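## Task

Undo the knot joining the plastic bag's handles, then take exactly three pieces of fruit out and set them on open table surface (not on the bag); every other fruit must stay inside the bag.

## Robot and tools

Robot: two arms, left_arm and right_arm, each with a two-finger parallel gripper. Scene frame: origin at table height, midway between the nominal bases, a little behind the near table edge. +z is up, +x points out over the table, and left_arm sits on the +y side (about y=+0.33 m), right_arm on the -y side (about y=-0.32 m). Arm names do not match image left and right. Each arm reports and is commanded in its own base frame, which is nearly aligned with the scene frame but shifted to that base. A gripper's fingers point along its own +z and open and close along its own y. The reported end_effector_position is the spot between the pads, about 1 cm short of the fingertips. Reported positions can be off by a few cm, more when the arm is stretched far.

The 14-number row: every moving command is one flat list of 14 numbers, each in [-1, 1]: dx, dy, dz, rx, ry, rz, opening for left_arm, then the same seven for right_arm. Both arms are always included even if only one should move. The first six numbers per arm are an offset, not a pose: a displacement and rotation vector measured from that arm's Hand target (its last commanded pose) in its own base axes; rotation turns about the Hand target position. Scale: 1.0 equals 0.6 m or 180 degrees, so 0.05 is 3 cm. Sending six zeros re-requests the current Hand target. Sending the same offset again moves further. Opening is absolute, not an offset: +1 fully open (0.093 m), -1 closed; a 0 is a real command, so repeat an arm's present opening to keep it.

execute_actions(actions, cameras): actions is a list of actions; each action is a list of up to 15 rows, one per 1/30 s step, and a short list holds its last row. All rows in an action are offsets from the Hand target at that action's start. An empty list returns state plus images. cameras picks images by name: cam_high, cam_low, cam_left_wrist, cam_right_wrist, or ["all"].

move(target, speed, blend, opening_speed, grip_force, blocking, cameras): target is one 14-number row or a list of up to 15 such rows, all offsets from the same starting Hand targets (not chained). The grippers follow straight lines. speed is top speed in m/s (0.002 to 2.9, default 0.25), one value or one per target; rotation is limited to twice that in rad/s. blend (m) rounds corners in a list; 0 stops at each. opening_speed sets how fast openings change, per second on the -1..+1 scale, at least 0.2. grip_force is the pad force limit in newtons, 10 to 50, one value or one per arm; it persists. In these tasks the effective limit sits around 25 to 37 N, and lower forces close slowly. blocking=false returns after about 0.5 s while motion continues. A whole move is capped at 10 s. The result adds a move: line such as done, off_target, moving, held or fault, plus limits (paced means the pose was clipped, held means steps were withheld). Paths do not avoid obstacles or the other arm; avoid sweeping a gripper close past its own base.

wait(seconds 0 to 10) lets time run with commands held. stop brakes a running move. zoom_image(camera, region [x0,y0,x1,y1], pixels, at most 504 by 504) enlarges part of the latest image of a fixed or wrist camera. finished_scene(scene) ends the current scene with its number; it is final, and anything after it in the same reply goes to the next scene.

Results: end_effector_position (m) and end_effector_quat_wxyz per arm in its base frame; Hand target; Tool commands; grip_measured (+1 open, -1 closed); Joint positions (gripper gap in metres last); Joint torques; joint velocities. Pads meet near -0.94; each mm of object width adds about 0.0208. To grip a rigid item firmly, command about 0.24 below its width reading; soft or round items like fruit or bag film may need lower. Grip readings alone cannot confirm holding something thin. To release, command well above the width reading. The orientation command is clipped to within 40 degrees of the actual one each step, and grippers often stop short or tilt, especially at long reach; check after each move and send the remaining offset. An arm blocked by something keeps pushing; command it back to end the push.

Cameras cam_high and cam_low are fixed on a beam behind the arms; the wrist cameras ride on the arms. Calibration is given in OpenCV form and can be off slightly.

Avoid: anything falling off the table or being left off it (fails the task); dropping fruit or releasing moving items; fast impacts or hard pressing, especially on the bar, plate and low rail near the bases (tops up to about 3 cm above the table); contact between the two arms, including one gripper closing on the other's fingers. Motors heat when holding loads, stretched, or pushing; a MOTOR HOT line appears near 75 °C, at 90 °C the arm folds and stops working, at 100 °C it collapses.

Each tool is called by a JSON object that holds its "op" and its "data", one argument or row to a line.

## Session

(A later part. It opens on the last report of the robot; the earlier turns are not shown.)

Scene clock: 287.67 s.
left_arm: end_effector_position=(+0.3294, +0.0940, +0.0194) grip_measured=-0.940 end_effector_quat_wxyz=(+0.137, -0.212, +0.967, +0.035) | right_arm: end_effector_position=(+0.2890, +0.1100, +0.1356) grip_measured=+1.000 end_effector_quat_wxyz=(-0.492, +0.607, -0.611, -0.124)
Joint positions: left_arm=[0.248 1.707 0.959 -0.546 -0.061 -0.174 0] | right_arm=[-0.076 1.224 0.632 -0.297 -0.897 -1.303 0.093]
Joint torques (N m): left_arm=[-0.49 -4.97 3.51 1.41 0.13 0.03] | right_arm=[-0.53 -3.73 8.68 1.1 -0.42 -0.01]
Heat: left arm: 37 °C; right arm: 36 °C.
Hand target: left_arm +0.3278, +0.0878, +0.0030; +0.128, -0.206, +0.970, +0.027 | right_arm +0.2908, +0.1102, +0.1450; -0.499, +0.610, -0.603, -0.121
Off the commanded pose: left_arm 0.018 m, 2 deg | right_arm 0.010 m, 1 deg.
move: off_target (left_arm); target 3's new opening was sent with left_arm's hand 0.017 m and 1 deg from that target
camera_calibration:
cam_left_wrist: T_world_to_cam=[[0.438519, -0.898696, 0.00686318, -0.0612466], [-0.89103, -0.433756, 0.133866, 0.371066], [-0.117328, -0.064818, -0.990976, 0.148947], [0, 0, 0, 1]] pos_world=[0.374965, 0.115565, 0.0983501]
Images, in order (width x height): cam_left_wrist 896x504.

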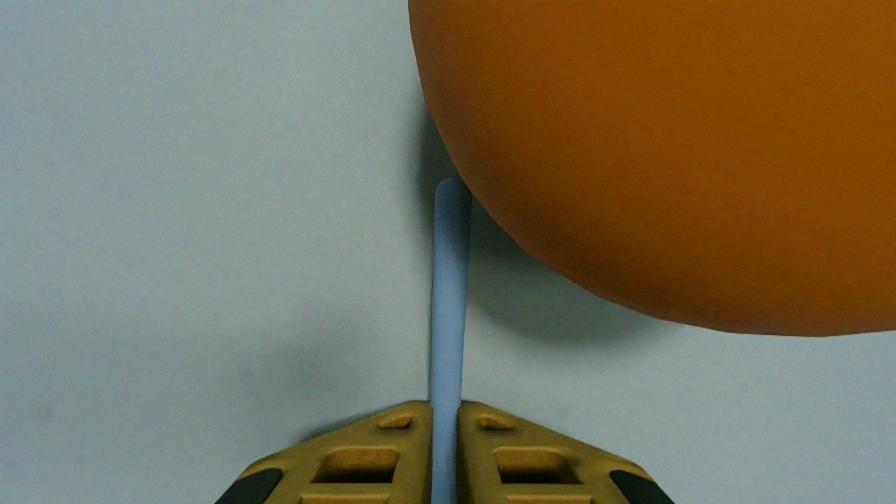

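{"op": "move", "data": {
  "target": [
    [0,-0.02,0.2,0,0,0,-1,0,0,0,0,0,0,1],
    [0.0,-0.16,0.3,0,0,0,-1,0,0,0,0,0,0,1]
  ],
  "speed": 0.12,
  "cameras": ["cam_high","cam_low","cam_left_wrist"]
}}

Scene clock: 291.50 s.
left_arm: end_effector_position=(+0.3279, -0.0072, +0.1762) grip_measured=-0.940 end_effector_quat_wxyz=(+0.124, -0.203, +0.971, +0.025) | right_arm: end_effector_position=(+0.2890, +0.1100, +0.1356) grip_measured=+1.000 end_effector_quat_wxyz=(-0.492, +0.607, -0.611, -0.124)
Joint positions: left_arm=[-0.082 1.584 1.479 -1.24 -0.117 -0.48 0] | right_arm=[-0.076 1.224 0.632 -0.297 -0.897 -1.303 0.093]
Joint torques (N m): left_arm=[-0.4 -6.87 8.35 0.71 -0.2 -0.12] | right_arm=[-0.42 -3.73 8.75 1.12 -0.43 -0.02]
Heat: left arm: 37 °C; right arm: 36 °C.
Hand target: left_arm +0.3277, -0.0082, +0.1830; +0.127, -0.206, +0.970, +0.027 | right_arm +0.2908, +0.1102, +0.1450; -0.499, +0.610, -0.603, -0.121
Off the commanded pose: left_arm 0.007 m, 1 deg | right_arm 0.010 m, 1 deg.
move: done
camera_calibration:
cam_left_wrist: T_world_to_cam=[[0.419932, -0.907362, 0.0187479, -0.148666], [-0.896603, -0.411576, 0.163423, 0.301656], [-0.140568, -0.0854361, -0.986378, 0.304199], [0, 0, 0, 1]] pos_world=[0.375656, 0.0152506, 0.253545]
Images, in order (width x height): cam_high 896x504, cam_low 896x504, cam_left_wrist 896x504.

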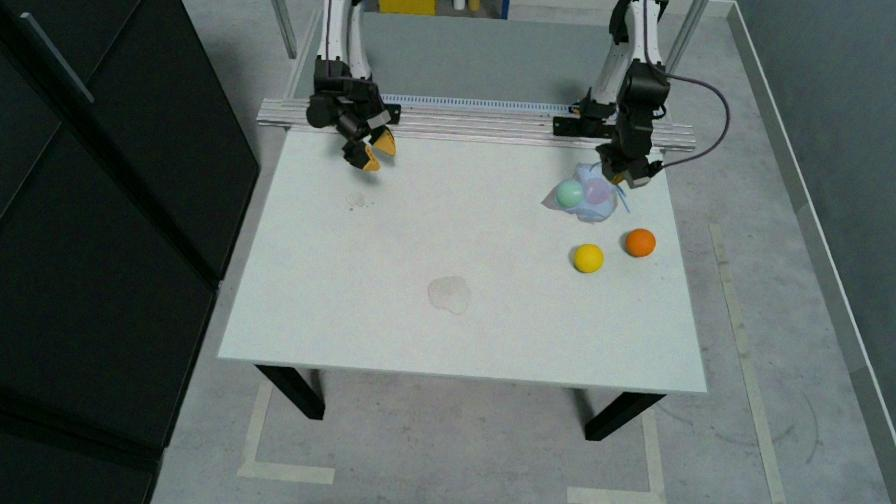

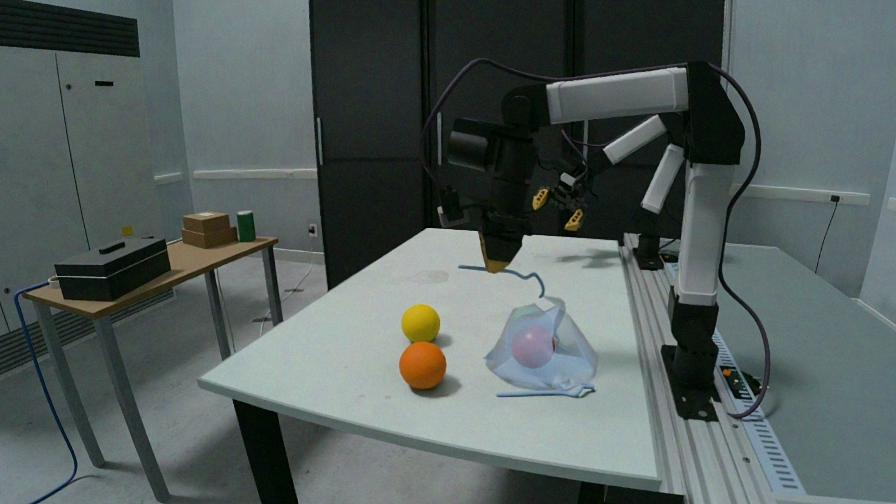

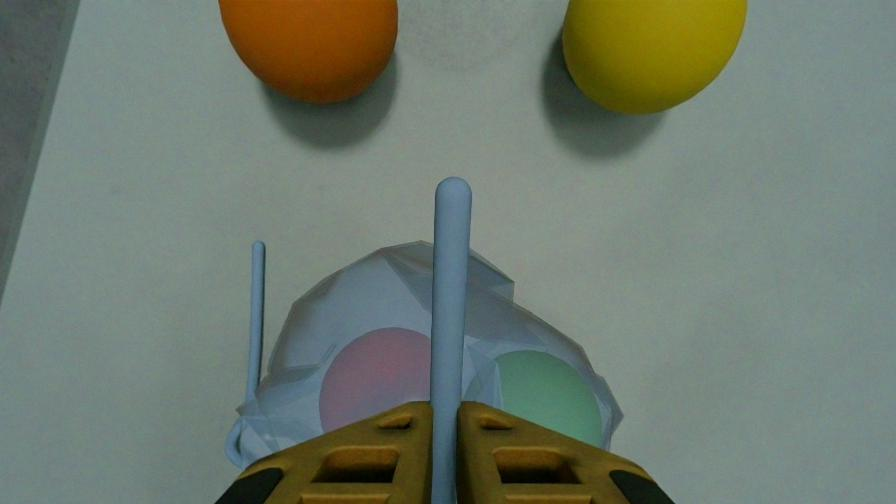

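{"op": "move", "data": {
  "target": [
    [0.09,-0.06,0.03,0,0,0,-1,0,0,0,0,0,0,1],
    [0.15,-0.06,-0.1,0,0,0,-1,0,0,0,0,0,0,1]
  ],
  "speed": 0.12,
  "cameras": ["cam_high","cam_low","cam_left_wrist"]
}}

Scene clock: 294.47 s.
left_arm: end_effector_position=(+0.4165, -0.0478, +0.1320) grip_measured=-0.940 end_effector_quat_wxyz=(+0.133, -0.204, +0.970, +0.022) | right_arm: end_effector_position=(+0.2890, +0.1100, +0.1356) grip_measured=+1.000 end_effector_quat_wxyz=(-0.492, +0.607, -0.611, -0.124)
Joint positions: left_arm=[-0.169 1.922 1.701 -1.117 -0.137 -0.568 0] | right_arm=[-0.076 1.224 0.632 -0.297 -0.897 -1.303 0.093]
Joint torques (N m): left_arm=[0.72 -8.76 5.42 1.06 -0.17 0.05] | right_arm=[-0.5 -3.7 8.59 1.11 -0.44 0.02]
Heat: left arm: 38 °C; right arm: 36 °C.
Hand target: left_arm +0.4178, -0.0443, +0.1232; +0.128, -0.206, +0.970, +0.027 | right_arm +0.2908, +0.1102, +0.1450; -0.499, +0.610, -0.603, -0.121
Off the commanded pose: left_arm 0.010 m, 1 deg | right_arm 0.010 m, 1 deg.
move: done
camera_calibration:
cam_left_wrist: T_world_to_cam=[[0.421569, -0.906329, 0.0291118, -0.223777], [-0.898545, -0.413196, 0.147939, 0.374328], [-0.122053, -0.0885249, -0.988568, 0.262004], [0, 0, 0, 1]] pos_world=[0.462666, -0.0249508, 0.210146]
Images, in order (width x height): cam_high 896x504, cam_low 896x504, cam_left_wrist 896x504.

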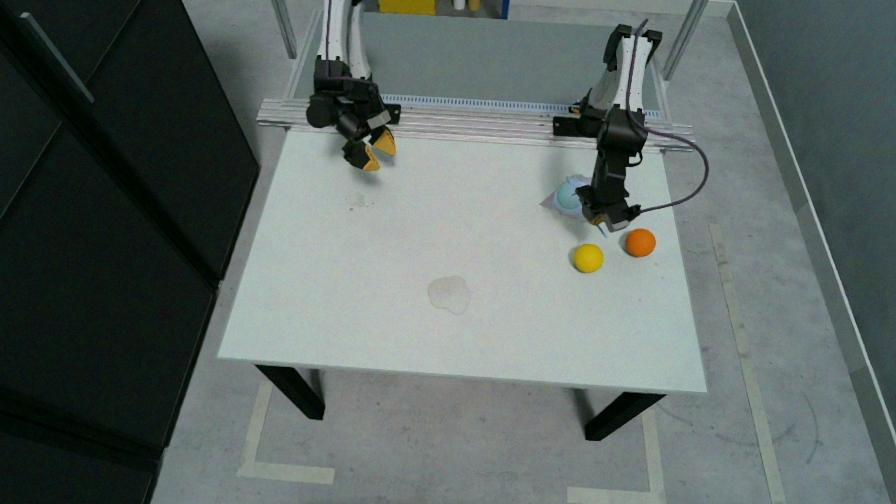

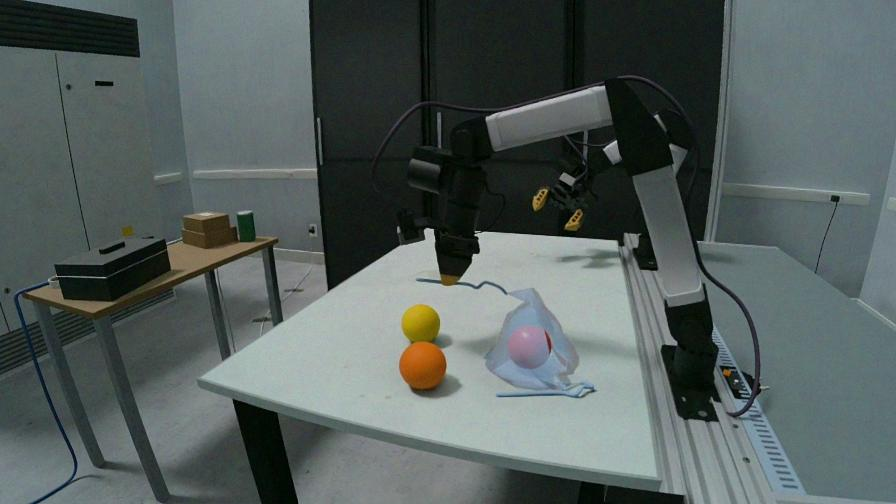

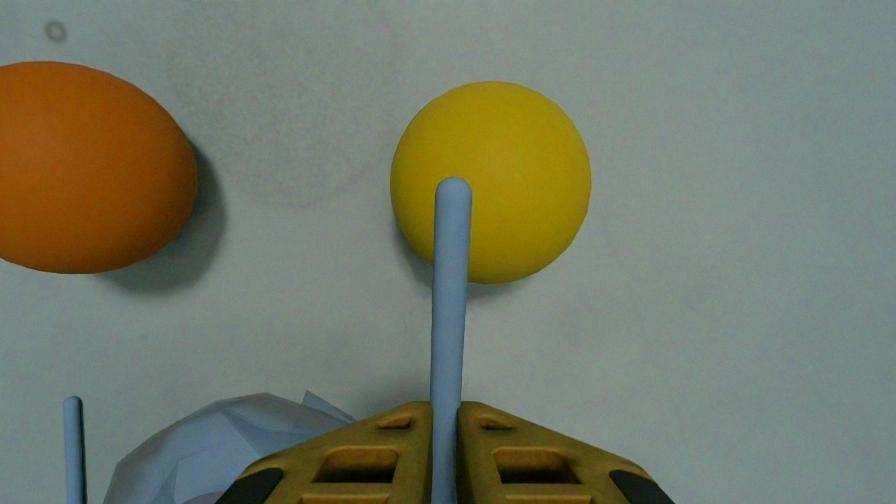

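{"op": "move", "data": {
  "target": [
    [0.05,0.02,-0.04,0,0,0,-1,0,0,0,0,0,0,1],
    [0.05,0.02,-0.04,0,0,0,-0.4,0,0,0,0,0,0,1],
    [-0.2,0.02,0.15,0,0,0,-0.4,0,0,0,0,0,0,1],
    [-0.29,0.02,0.15,0,0,0,1,0,0,0,0,0,0,1]
  ],
  "speed": [0.12,0.12,0.25,0.25],
  "cameras": ["cam_low","cam_left_wrist"]
}}

Scene clock: 299.23 s.
left_arm: end_effector_position=(+0.2504, -0.0326, +0.2185) grip_measured=+1.000 end_effector_quat_wxyz=(+0.140, -0.205, +0.968, +0.018) | right_arm: end_effector_position=(+0.2890, +0.1100, +0.1356) grip_measured=+1.000 end_effector_quat_wxyz=(-0.492, +0.607, -0.611, -0.124)
Joint positions: left_arm=[-0.229 1.324 1.417 -1.423 -0.15 -0.629 0.093] | right_arm=[-0.076 1.224 0.632 -0.297 -0.897 -1.303 0.093]
Joint torques (N m): left_arm=[-0.61 -4.29 4.71 0.76 -0.23 -0.11] | right_arm=[-0.55 -3.71 8.62 1.1 -0.44 -0.02]
Heat: left arm: 38 °C; right arm: 37 °C.
Hand target: left_arm +0.2437, -0.0323, +0.2131; +0.128, -0.206, +0.970, +0.027 | right_arm +0.2908, +0.1102, +0.1450; -0.499, +0.610, -0.603, -0.121
Off the commanded pose: left_arm 0.008 m, 2 deg | right_arm 0.010 m, 1 deg.
move: done
camera_calibration:
cam_left_wrist: T_world_to_cam=[[0.422311, -0.905547, 0.0404776, -0.145208], [-0.900274, -0.41381, 0.135163, 0.221754], [-0.105646, -0.0935215, -0.989996, 0.324791], [0, 0, 0, 1]] pos_world=[0.295275, -0.00935345, 0.297446]
Images, in order (width x height): cam_low 896x504, cam_left_wrist 896x504.

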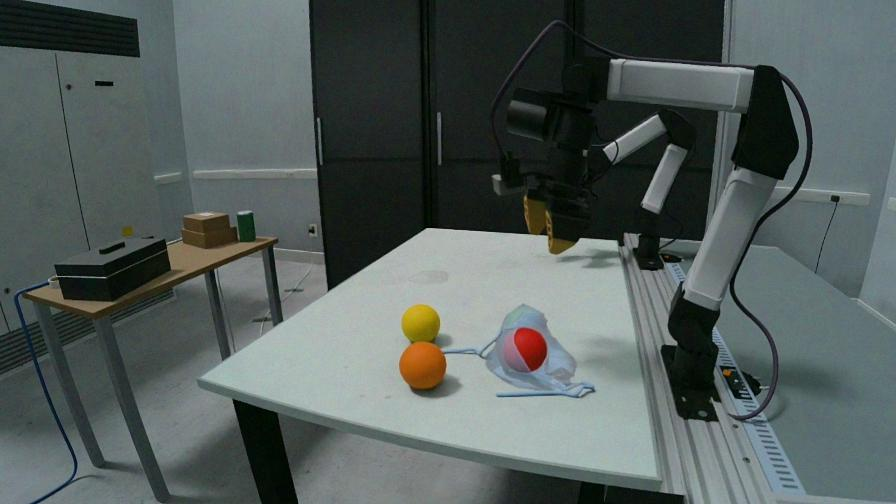

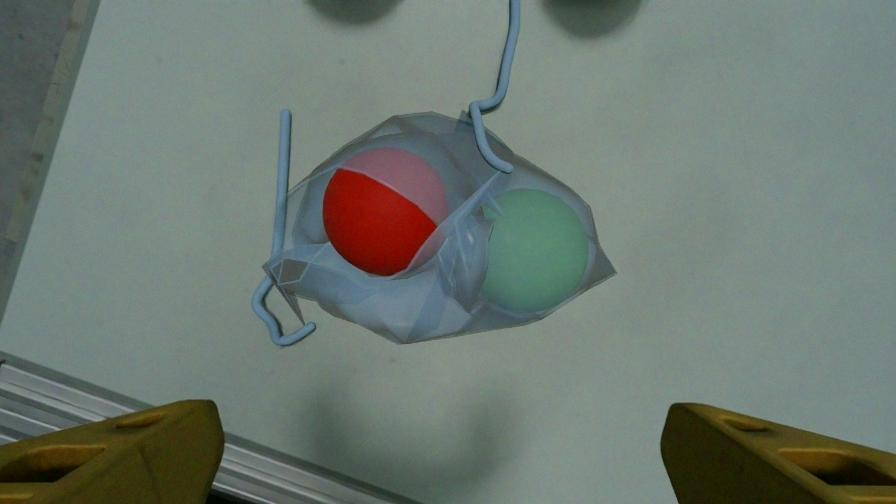

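{"op": "move", "data": {
  "target": [
    [0.039,0.066,-0.12,0,0,0,1,0,0,0,0,0,0,1],
    [0.039,0.066,-0.295,0,0,0,1,0,0,0,0,0,0,1],
    [0.039,0.066,-0.295,0,0,0,0.15,0,0,0,0,0,0,1],
    [0.0,0.06,-0.26,0,0,0,0.15,0,0,0,0,0,0,1],
    [-0.05,0.08,0,0,0,0,0.15,0,0,0,0,0,0,1]
  ],
  "speed": 0.15,
  "cameras": ["cam_low","cam_left_wrist"]
}}

Scene clock: 306.10 s.
left_arm: end_effector_position=(+0.2144, +0.0168, +0.2071) grip_measured=+0.482 end_effector_quat_wxyz=(+0.126, -0.209, +0.969, +0.034) | right_arm: end_effector_position=(+0.2890, +0.1100, +0.1356) grip_measured=+1.000 end_effector_quat_wxyz=(-0.492, +0.607, -0.611, -0.124)
Joint positions: left_arm=[-0.018 1.185 1.283 -1.437 -0.123 -0.429 0.068] | right_arm=[-0.076 1.224 0.632 -0.297 -0.897 -1.303 0.093]
Joint torques (N m): left_arm=[0.75 -3.03 8.1 0.74 0.06 0.13] | right_arm=[-0.53 -3.73 8.59 1.11 -0.43 -0.01]
Heat: left arm: 37 °C; right arm: 37 °C.
Hand target: left_arm +0.2139, +0.0157, +0.2132; +0.128, -0.206, +0.970, +0.027 | right_arm +0.2908, +0.1102, +0.1450; -0.499, +0.610, -0.603, -0.121
Off the commanded pose: left_arm 0.006 m, 1 deg | right_arm 0.010 m, 1 deg.
move: done
camera_calibration:
cam_left_wrist: T_world_to_cam=[[0.433697, -0.901052, 0.0034731, -0.0797231], [-0.890391, -0.427968, 0.155069, 0.205275], [-0.138239, -0.0703455, -0.987897, 0.320482], [0, 0, 0, 1]] pos_world=[0.261654, 0.0385611, 0.285048]
Images, in order (width x height): cam_low 896x504, cam_left_wrist 896x504.

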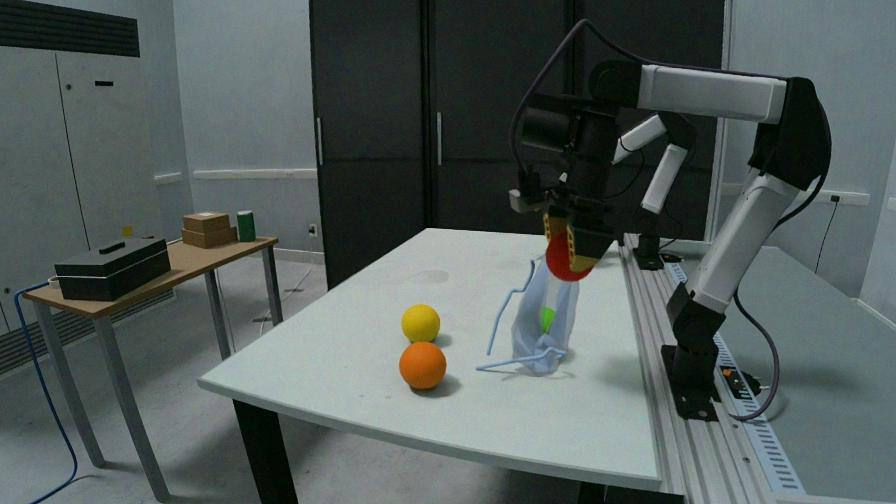

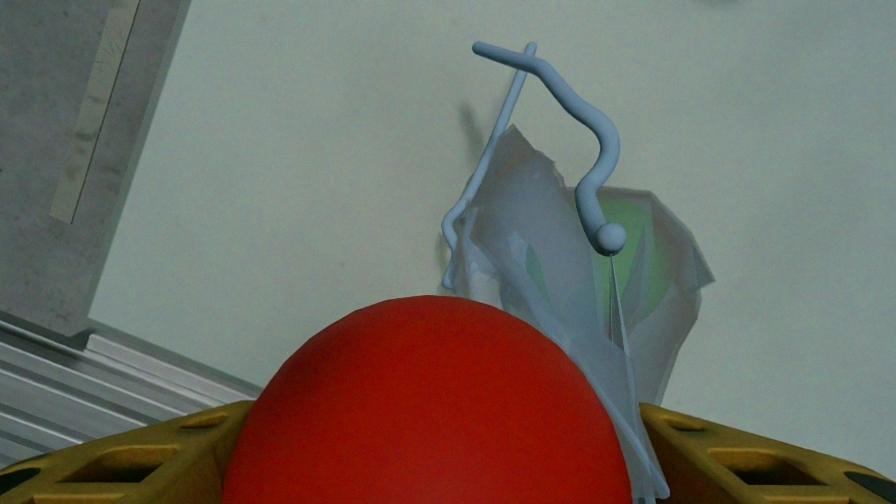

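Film pinched at the right finger again; same trick: set down left, release, look.

{"op": "move", "data": {
  "target": [
    [-0.0,0.06,-0.1,0,0,0,0.15,0,0,0,0,0,0,1],
    [-0.0,0.09,-0.285,0,0,0,0.15,0,0,0,0,0,0,1],
    [0,0.09,-0.285,0,0,0,1,0,0,0,0,0,0,1],
    [0,0.09,0.0,0,0,0,1,0,0,0,0,0,0,1]
  ],
  "speed": 0.17,
  "cameras": ["cam_low","cam_left_wrist"]
}}

Scene clock: 311.50 s.
left_arm: end_effector_position=(+0.2153, +0.0710, +0.2108) grip_measured=+1.000 end_effector_quat_wxyz=(+0.134, -0.209, +0.968, +0.034) | right_arm: end_effector_position=(+0.2890, +0.1100, +0.1356) grip_measured=+1.000 end_effector_quat_wxyz=(-0.492, +0.607, -0.611, -0.124)
Joint positions: left_arm=[0.283 1.198 1.3 -1.4 -0.048 -0.136 0.093] | right_arm=[-0.076 1.224 0.632 -0.297 -0.897 -1.303 0.093]
Joint torques (N m): left_arm=[0.84 -2.54 7.72 0.77 0.13 0.13] | right_arm=[-0.46 -3.7 8.62 1.11 -0.43 -0.01]
Heat: left arm: 36 °C; right arm: 37 °C.
Hand target: left_arm +0.2138, +0.0697, +0.2132; +0.128, -0.206, +0.970, +0.027 | right_arm +0.2908, +0.1102, +0.1450; -0.499, +0.610, -0.603, -0.121
Off the commanded pose: left_arm 0.003 m, 1 deg | right_arm 0.010 m, 1 deg.
move: done
camera_calibration:
cam_left_wrist: T_world_to_cam=[[0.433244, -0.901242, 0.00796958, -0.0321628], [-0.892826, -0.427956, 0.140414, 0.232411], [-0.123136, -0.0679489, -0.990061, 0.325057], [0, 0, 0, 1]] pos_world=[0.261463, 0.0925624, 0.289449]
Images, in order (width x height): cam_low 896x504, cam_left_wrist 896x504.

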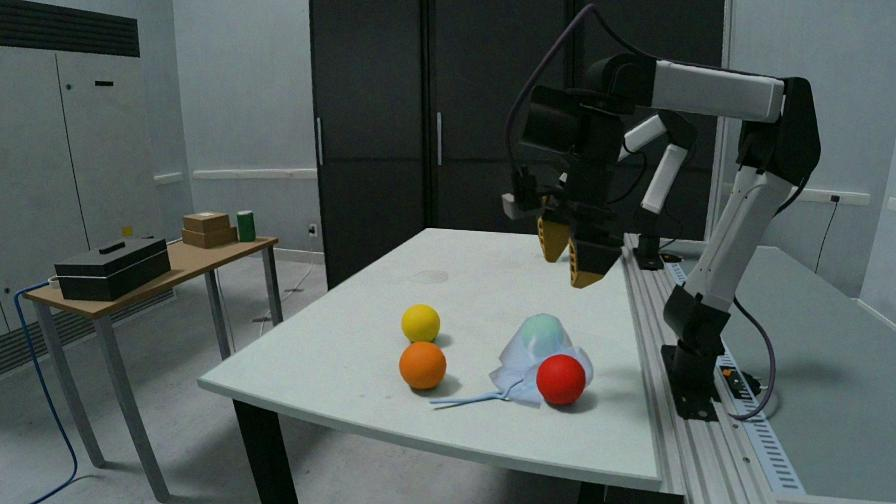

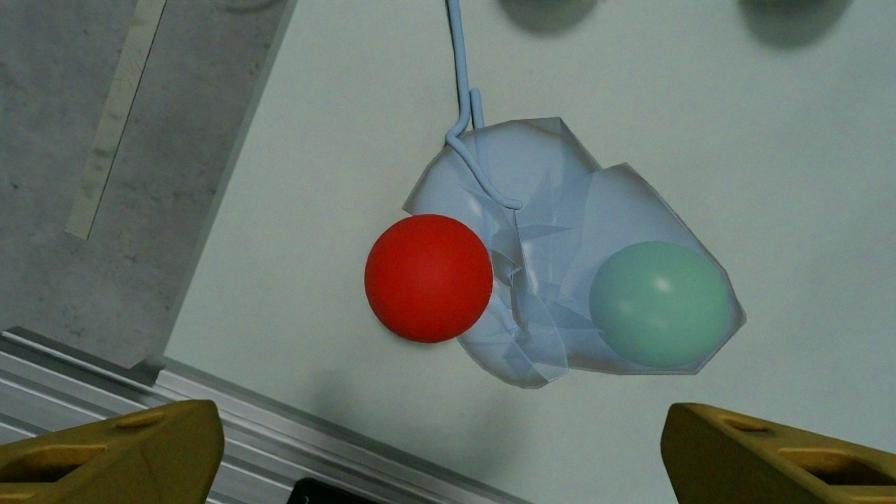

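{"op": "move", "data": {
  "target": [
    [-0.0055,0.019,-0.1,0,0,-0.37,1,0,0,0,0,0,0,1],
    [-0.0055,0.019,-0.289,0,0,-0.37,1,0,0,0,0,0,0,1],
    [-0.0055,0.019,-0.289,0,0,-0.37,0.15,0,0,0,0,0,0,1],
    [-0.0055,0.03,0,0,0,-0.37,0.15,0,0,0,0,0,0,1]
  ],
  "speed": 0.2,
  "cameras": ["cam_low","cam_left_wrist"]
}}

Scene clock: 319.93 s.
left_arm: end_effector_position=(+0.2121, +0.0890, +0.2106) grip_measured=+0.192 end_effector_quat_wxyz=(+0.124, +0.358, +0.925, -0.035) | right_arm: end_effector_position=(+0.2890, +0.1100, +0.1356) grip_measured=+1.000 end_effector_quat_wxyz=(-0.492, +0.607, -0.611, -0.124)
Joint positions: left_arm=[0.574 1.359 1.423 -1.545 0.242 1.302 0.054] | right_arm=[-0.076 1.224 0.632 -0.297 -0.897 -1.303 0.093]
Joint torques (N m): left_arm=[0.8 -3.71 7.13 0.35 0.41 0.15] | right_arm=[-0.39 -3.77 8.57 1.1 -0.44 -0.01]
Heat: left arm: 36 °C; right arm: 37 °C.
Hand target: left_arm +0.2105, +0.0877, +0.2132; +0.122, +0.361, +0.924, -0.047 | right_arm +0.2908, +0.1102, +0.1450; -0.499, +0.610, -0.603, -0.121
Off the commanded pose: left_arm 0.003 m, 1 deg | right_arm 0.010 m, 1 deg.
joint sent to its limit (left arm) — joint 4 (wrist pitch), lower limit. The joint targets still meet the commanded pose.
move: done
camera_calibration:
cam_left_wrist: T_world_to_cam=[[-0.65515, -0.75547, -0.00667075, 0.206507], [-0.746492, 0.645954, 0.159665, 0.106594], [-0.116313, 0.109584, -0.987149, 0.307847], [0, 0, 0, 1]] pos_world=[0.250671, 0.05342, 0.288249]
Images, in order (width x height): cam_low 896x504, cam_left_wrist 896x504.

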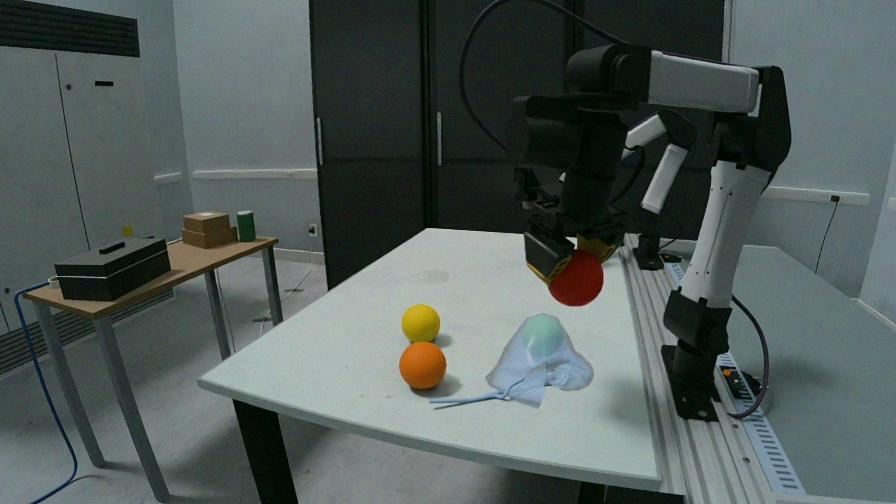

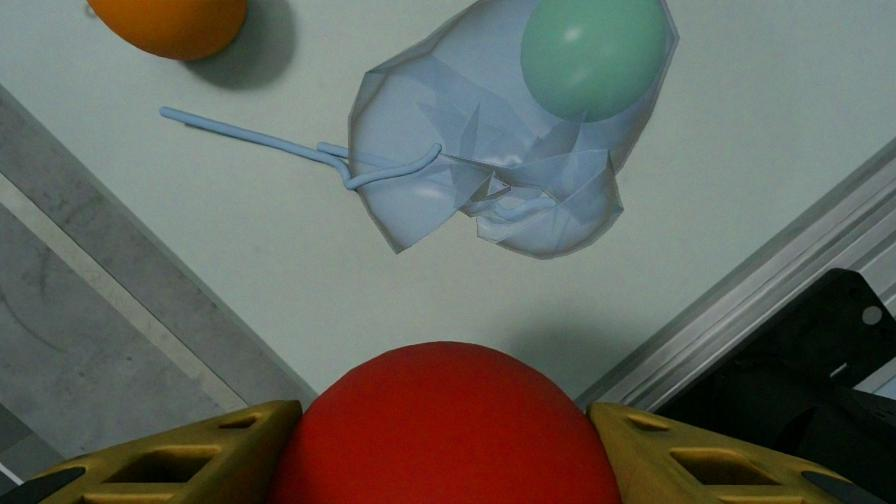

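{"op": "move", "data": {
  "target": [
    [0.383,-0.48,0,0,0,0,0.15,0,0,0,0,0,0,1],
    [0.383,-0.48,-0.282,0,0,0,0.15,0,0,0,0,0,0,1],
    [0.383,-0.48,-0.282,0,0,0,0.6,0,0,0,0,0,0,1],
    [0.383,-0.48,0,0,0,0,1,0,0,0,0,0,0,1],
    [0.0,0.01,0.03,0,0,0.3,1,0,0,0,0,0,0,1]
  ],
  "speed": [0.3,0.13,0.13,0.15,0.3],
  "cameras": ["cam_high","cam_low","cam_left_wrist"]
}}

{"op": "zoom_image", "data": {
  "camera": "cam_left_wrist",
  "region": [300, 0, 700, 300]
}}

Scene clock: 330.00 s.
left_arm: end_effector_position=(+0.2186, +0.0987, +0.2340) grip_measured=+1.000 end_effector_quat_wxyz=(+0.139, -0.101, +0.985, +0.023) | right_arm: end_effector_position=(+0.2890, +0.1100, +0.1356) grip_measured=+1.000 end_effector_quat_wxyz=(-0.492, +0.607, -0.611, -0.124)
Joint positions: left_arm=[0.462 1.272 1.444 -1.466 0.055 0.249 0.093] | right_arm=[-0.076 1.224 0.632 -0.297 -0.897 -1.303 0.093]
Joint torques (N m): left_arm=[0.73 -4.86 4.7 0.79 0.26 0.14] | right_arm=[-0.46 -3.69 8.57 1.13 -0.43 0]
Heat: left arm: 38 °C; right arm: 37 °C.
Hand target: left_arm +0.2105, +0.0937, +0.2312; +0.130, -0.098, +0.987, +0.013 | right_arm +0.2908, +0.1102, +0.1450; -0.499, +0.610, -0.603, -0.121
Off the commanded pose: left_arm 0.010 m, 2 deg | right_arm 0.010 m, 1 deg.
move: done; target 4's new opening was sent with left_arm's hand 0.008 m and 5 deg from that target
camera_calibration:
cam_left_wrist: T_world_to_cam=[[0.227284, -0.973828, 0.00038458, 0.0451408], [-0.964931, -0.225154, 0.134956, 0.241029], [-0.131337, -0.0310444, -0.990852, 0.348585], [0, 0, 0, 1]] pos_world=[0.268099, 0.10905, 0.312851]
Images, in order (width x height): cam_high 896x504, cam_low 896x504, cam_left_wrist 896x504.

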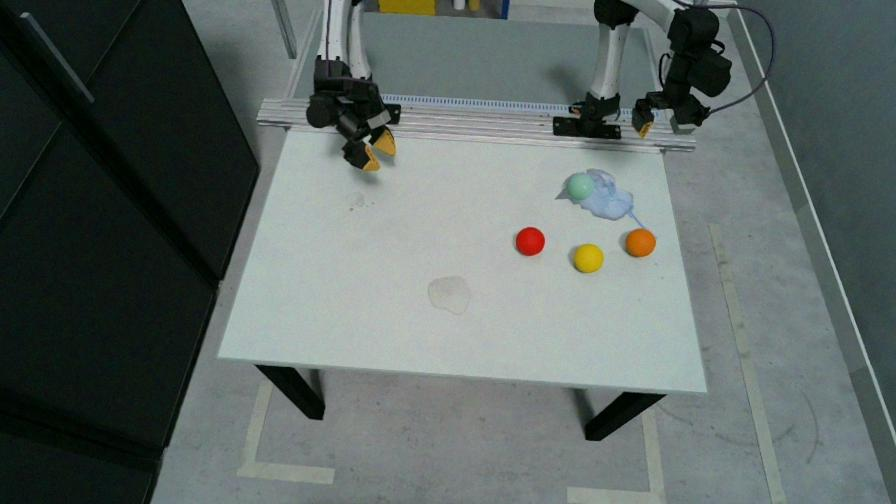

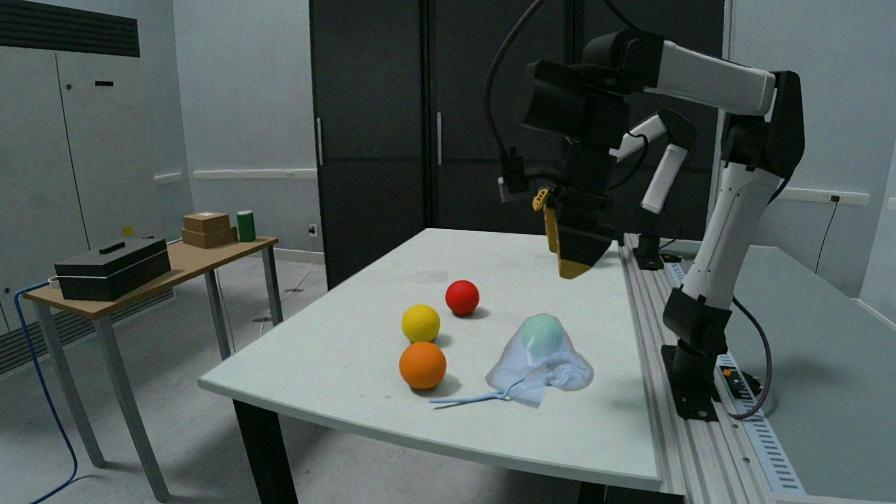

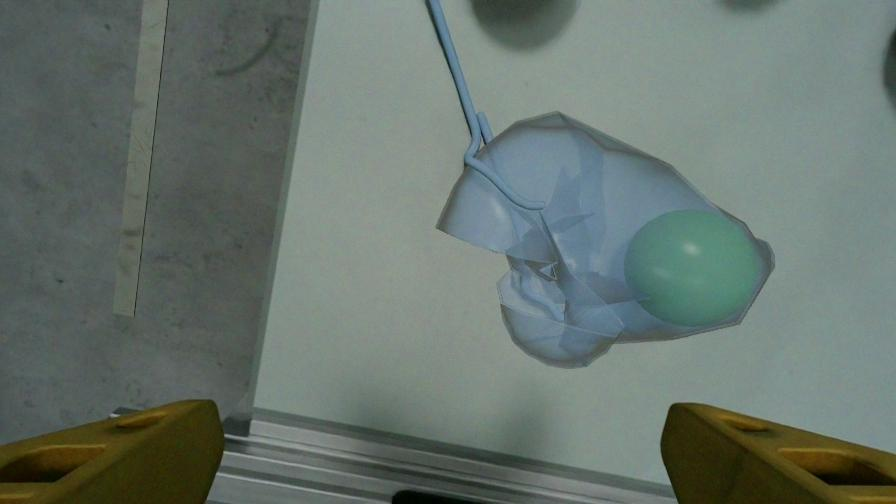

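Scaled by 1.260 from the camera's 896x504 image, which has a finer 1280x720 frame.

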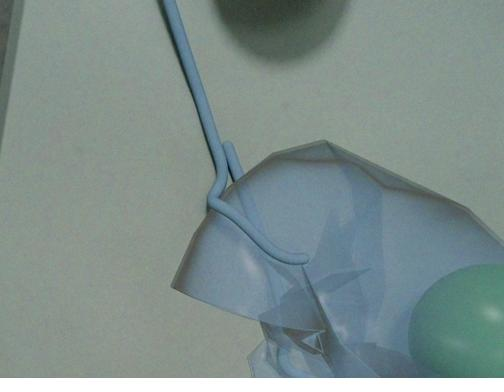

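{"op": "finished_scene", "data": {
  "scene": 1
}}

The scene is finished: the task was done.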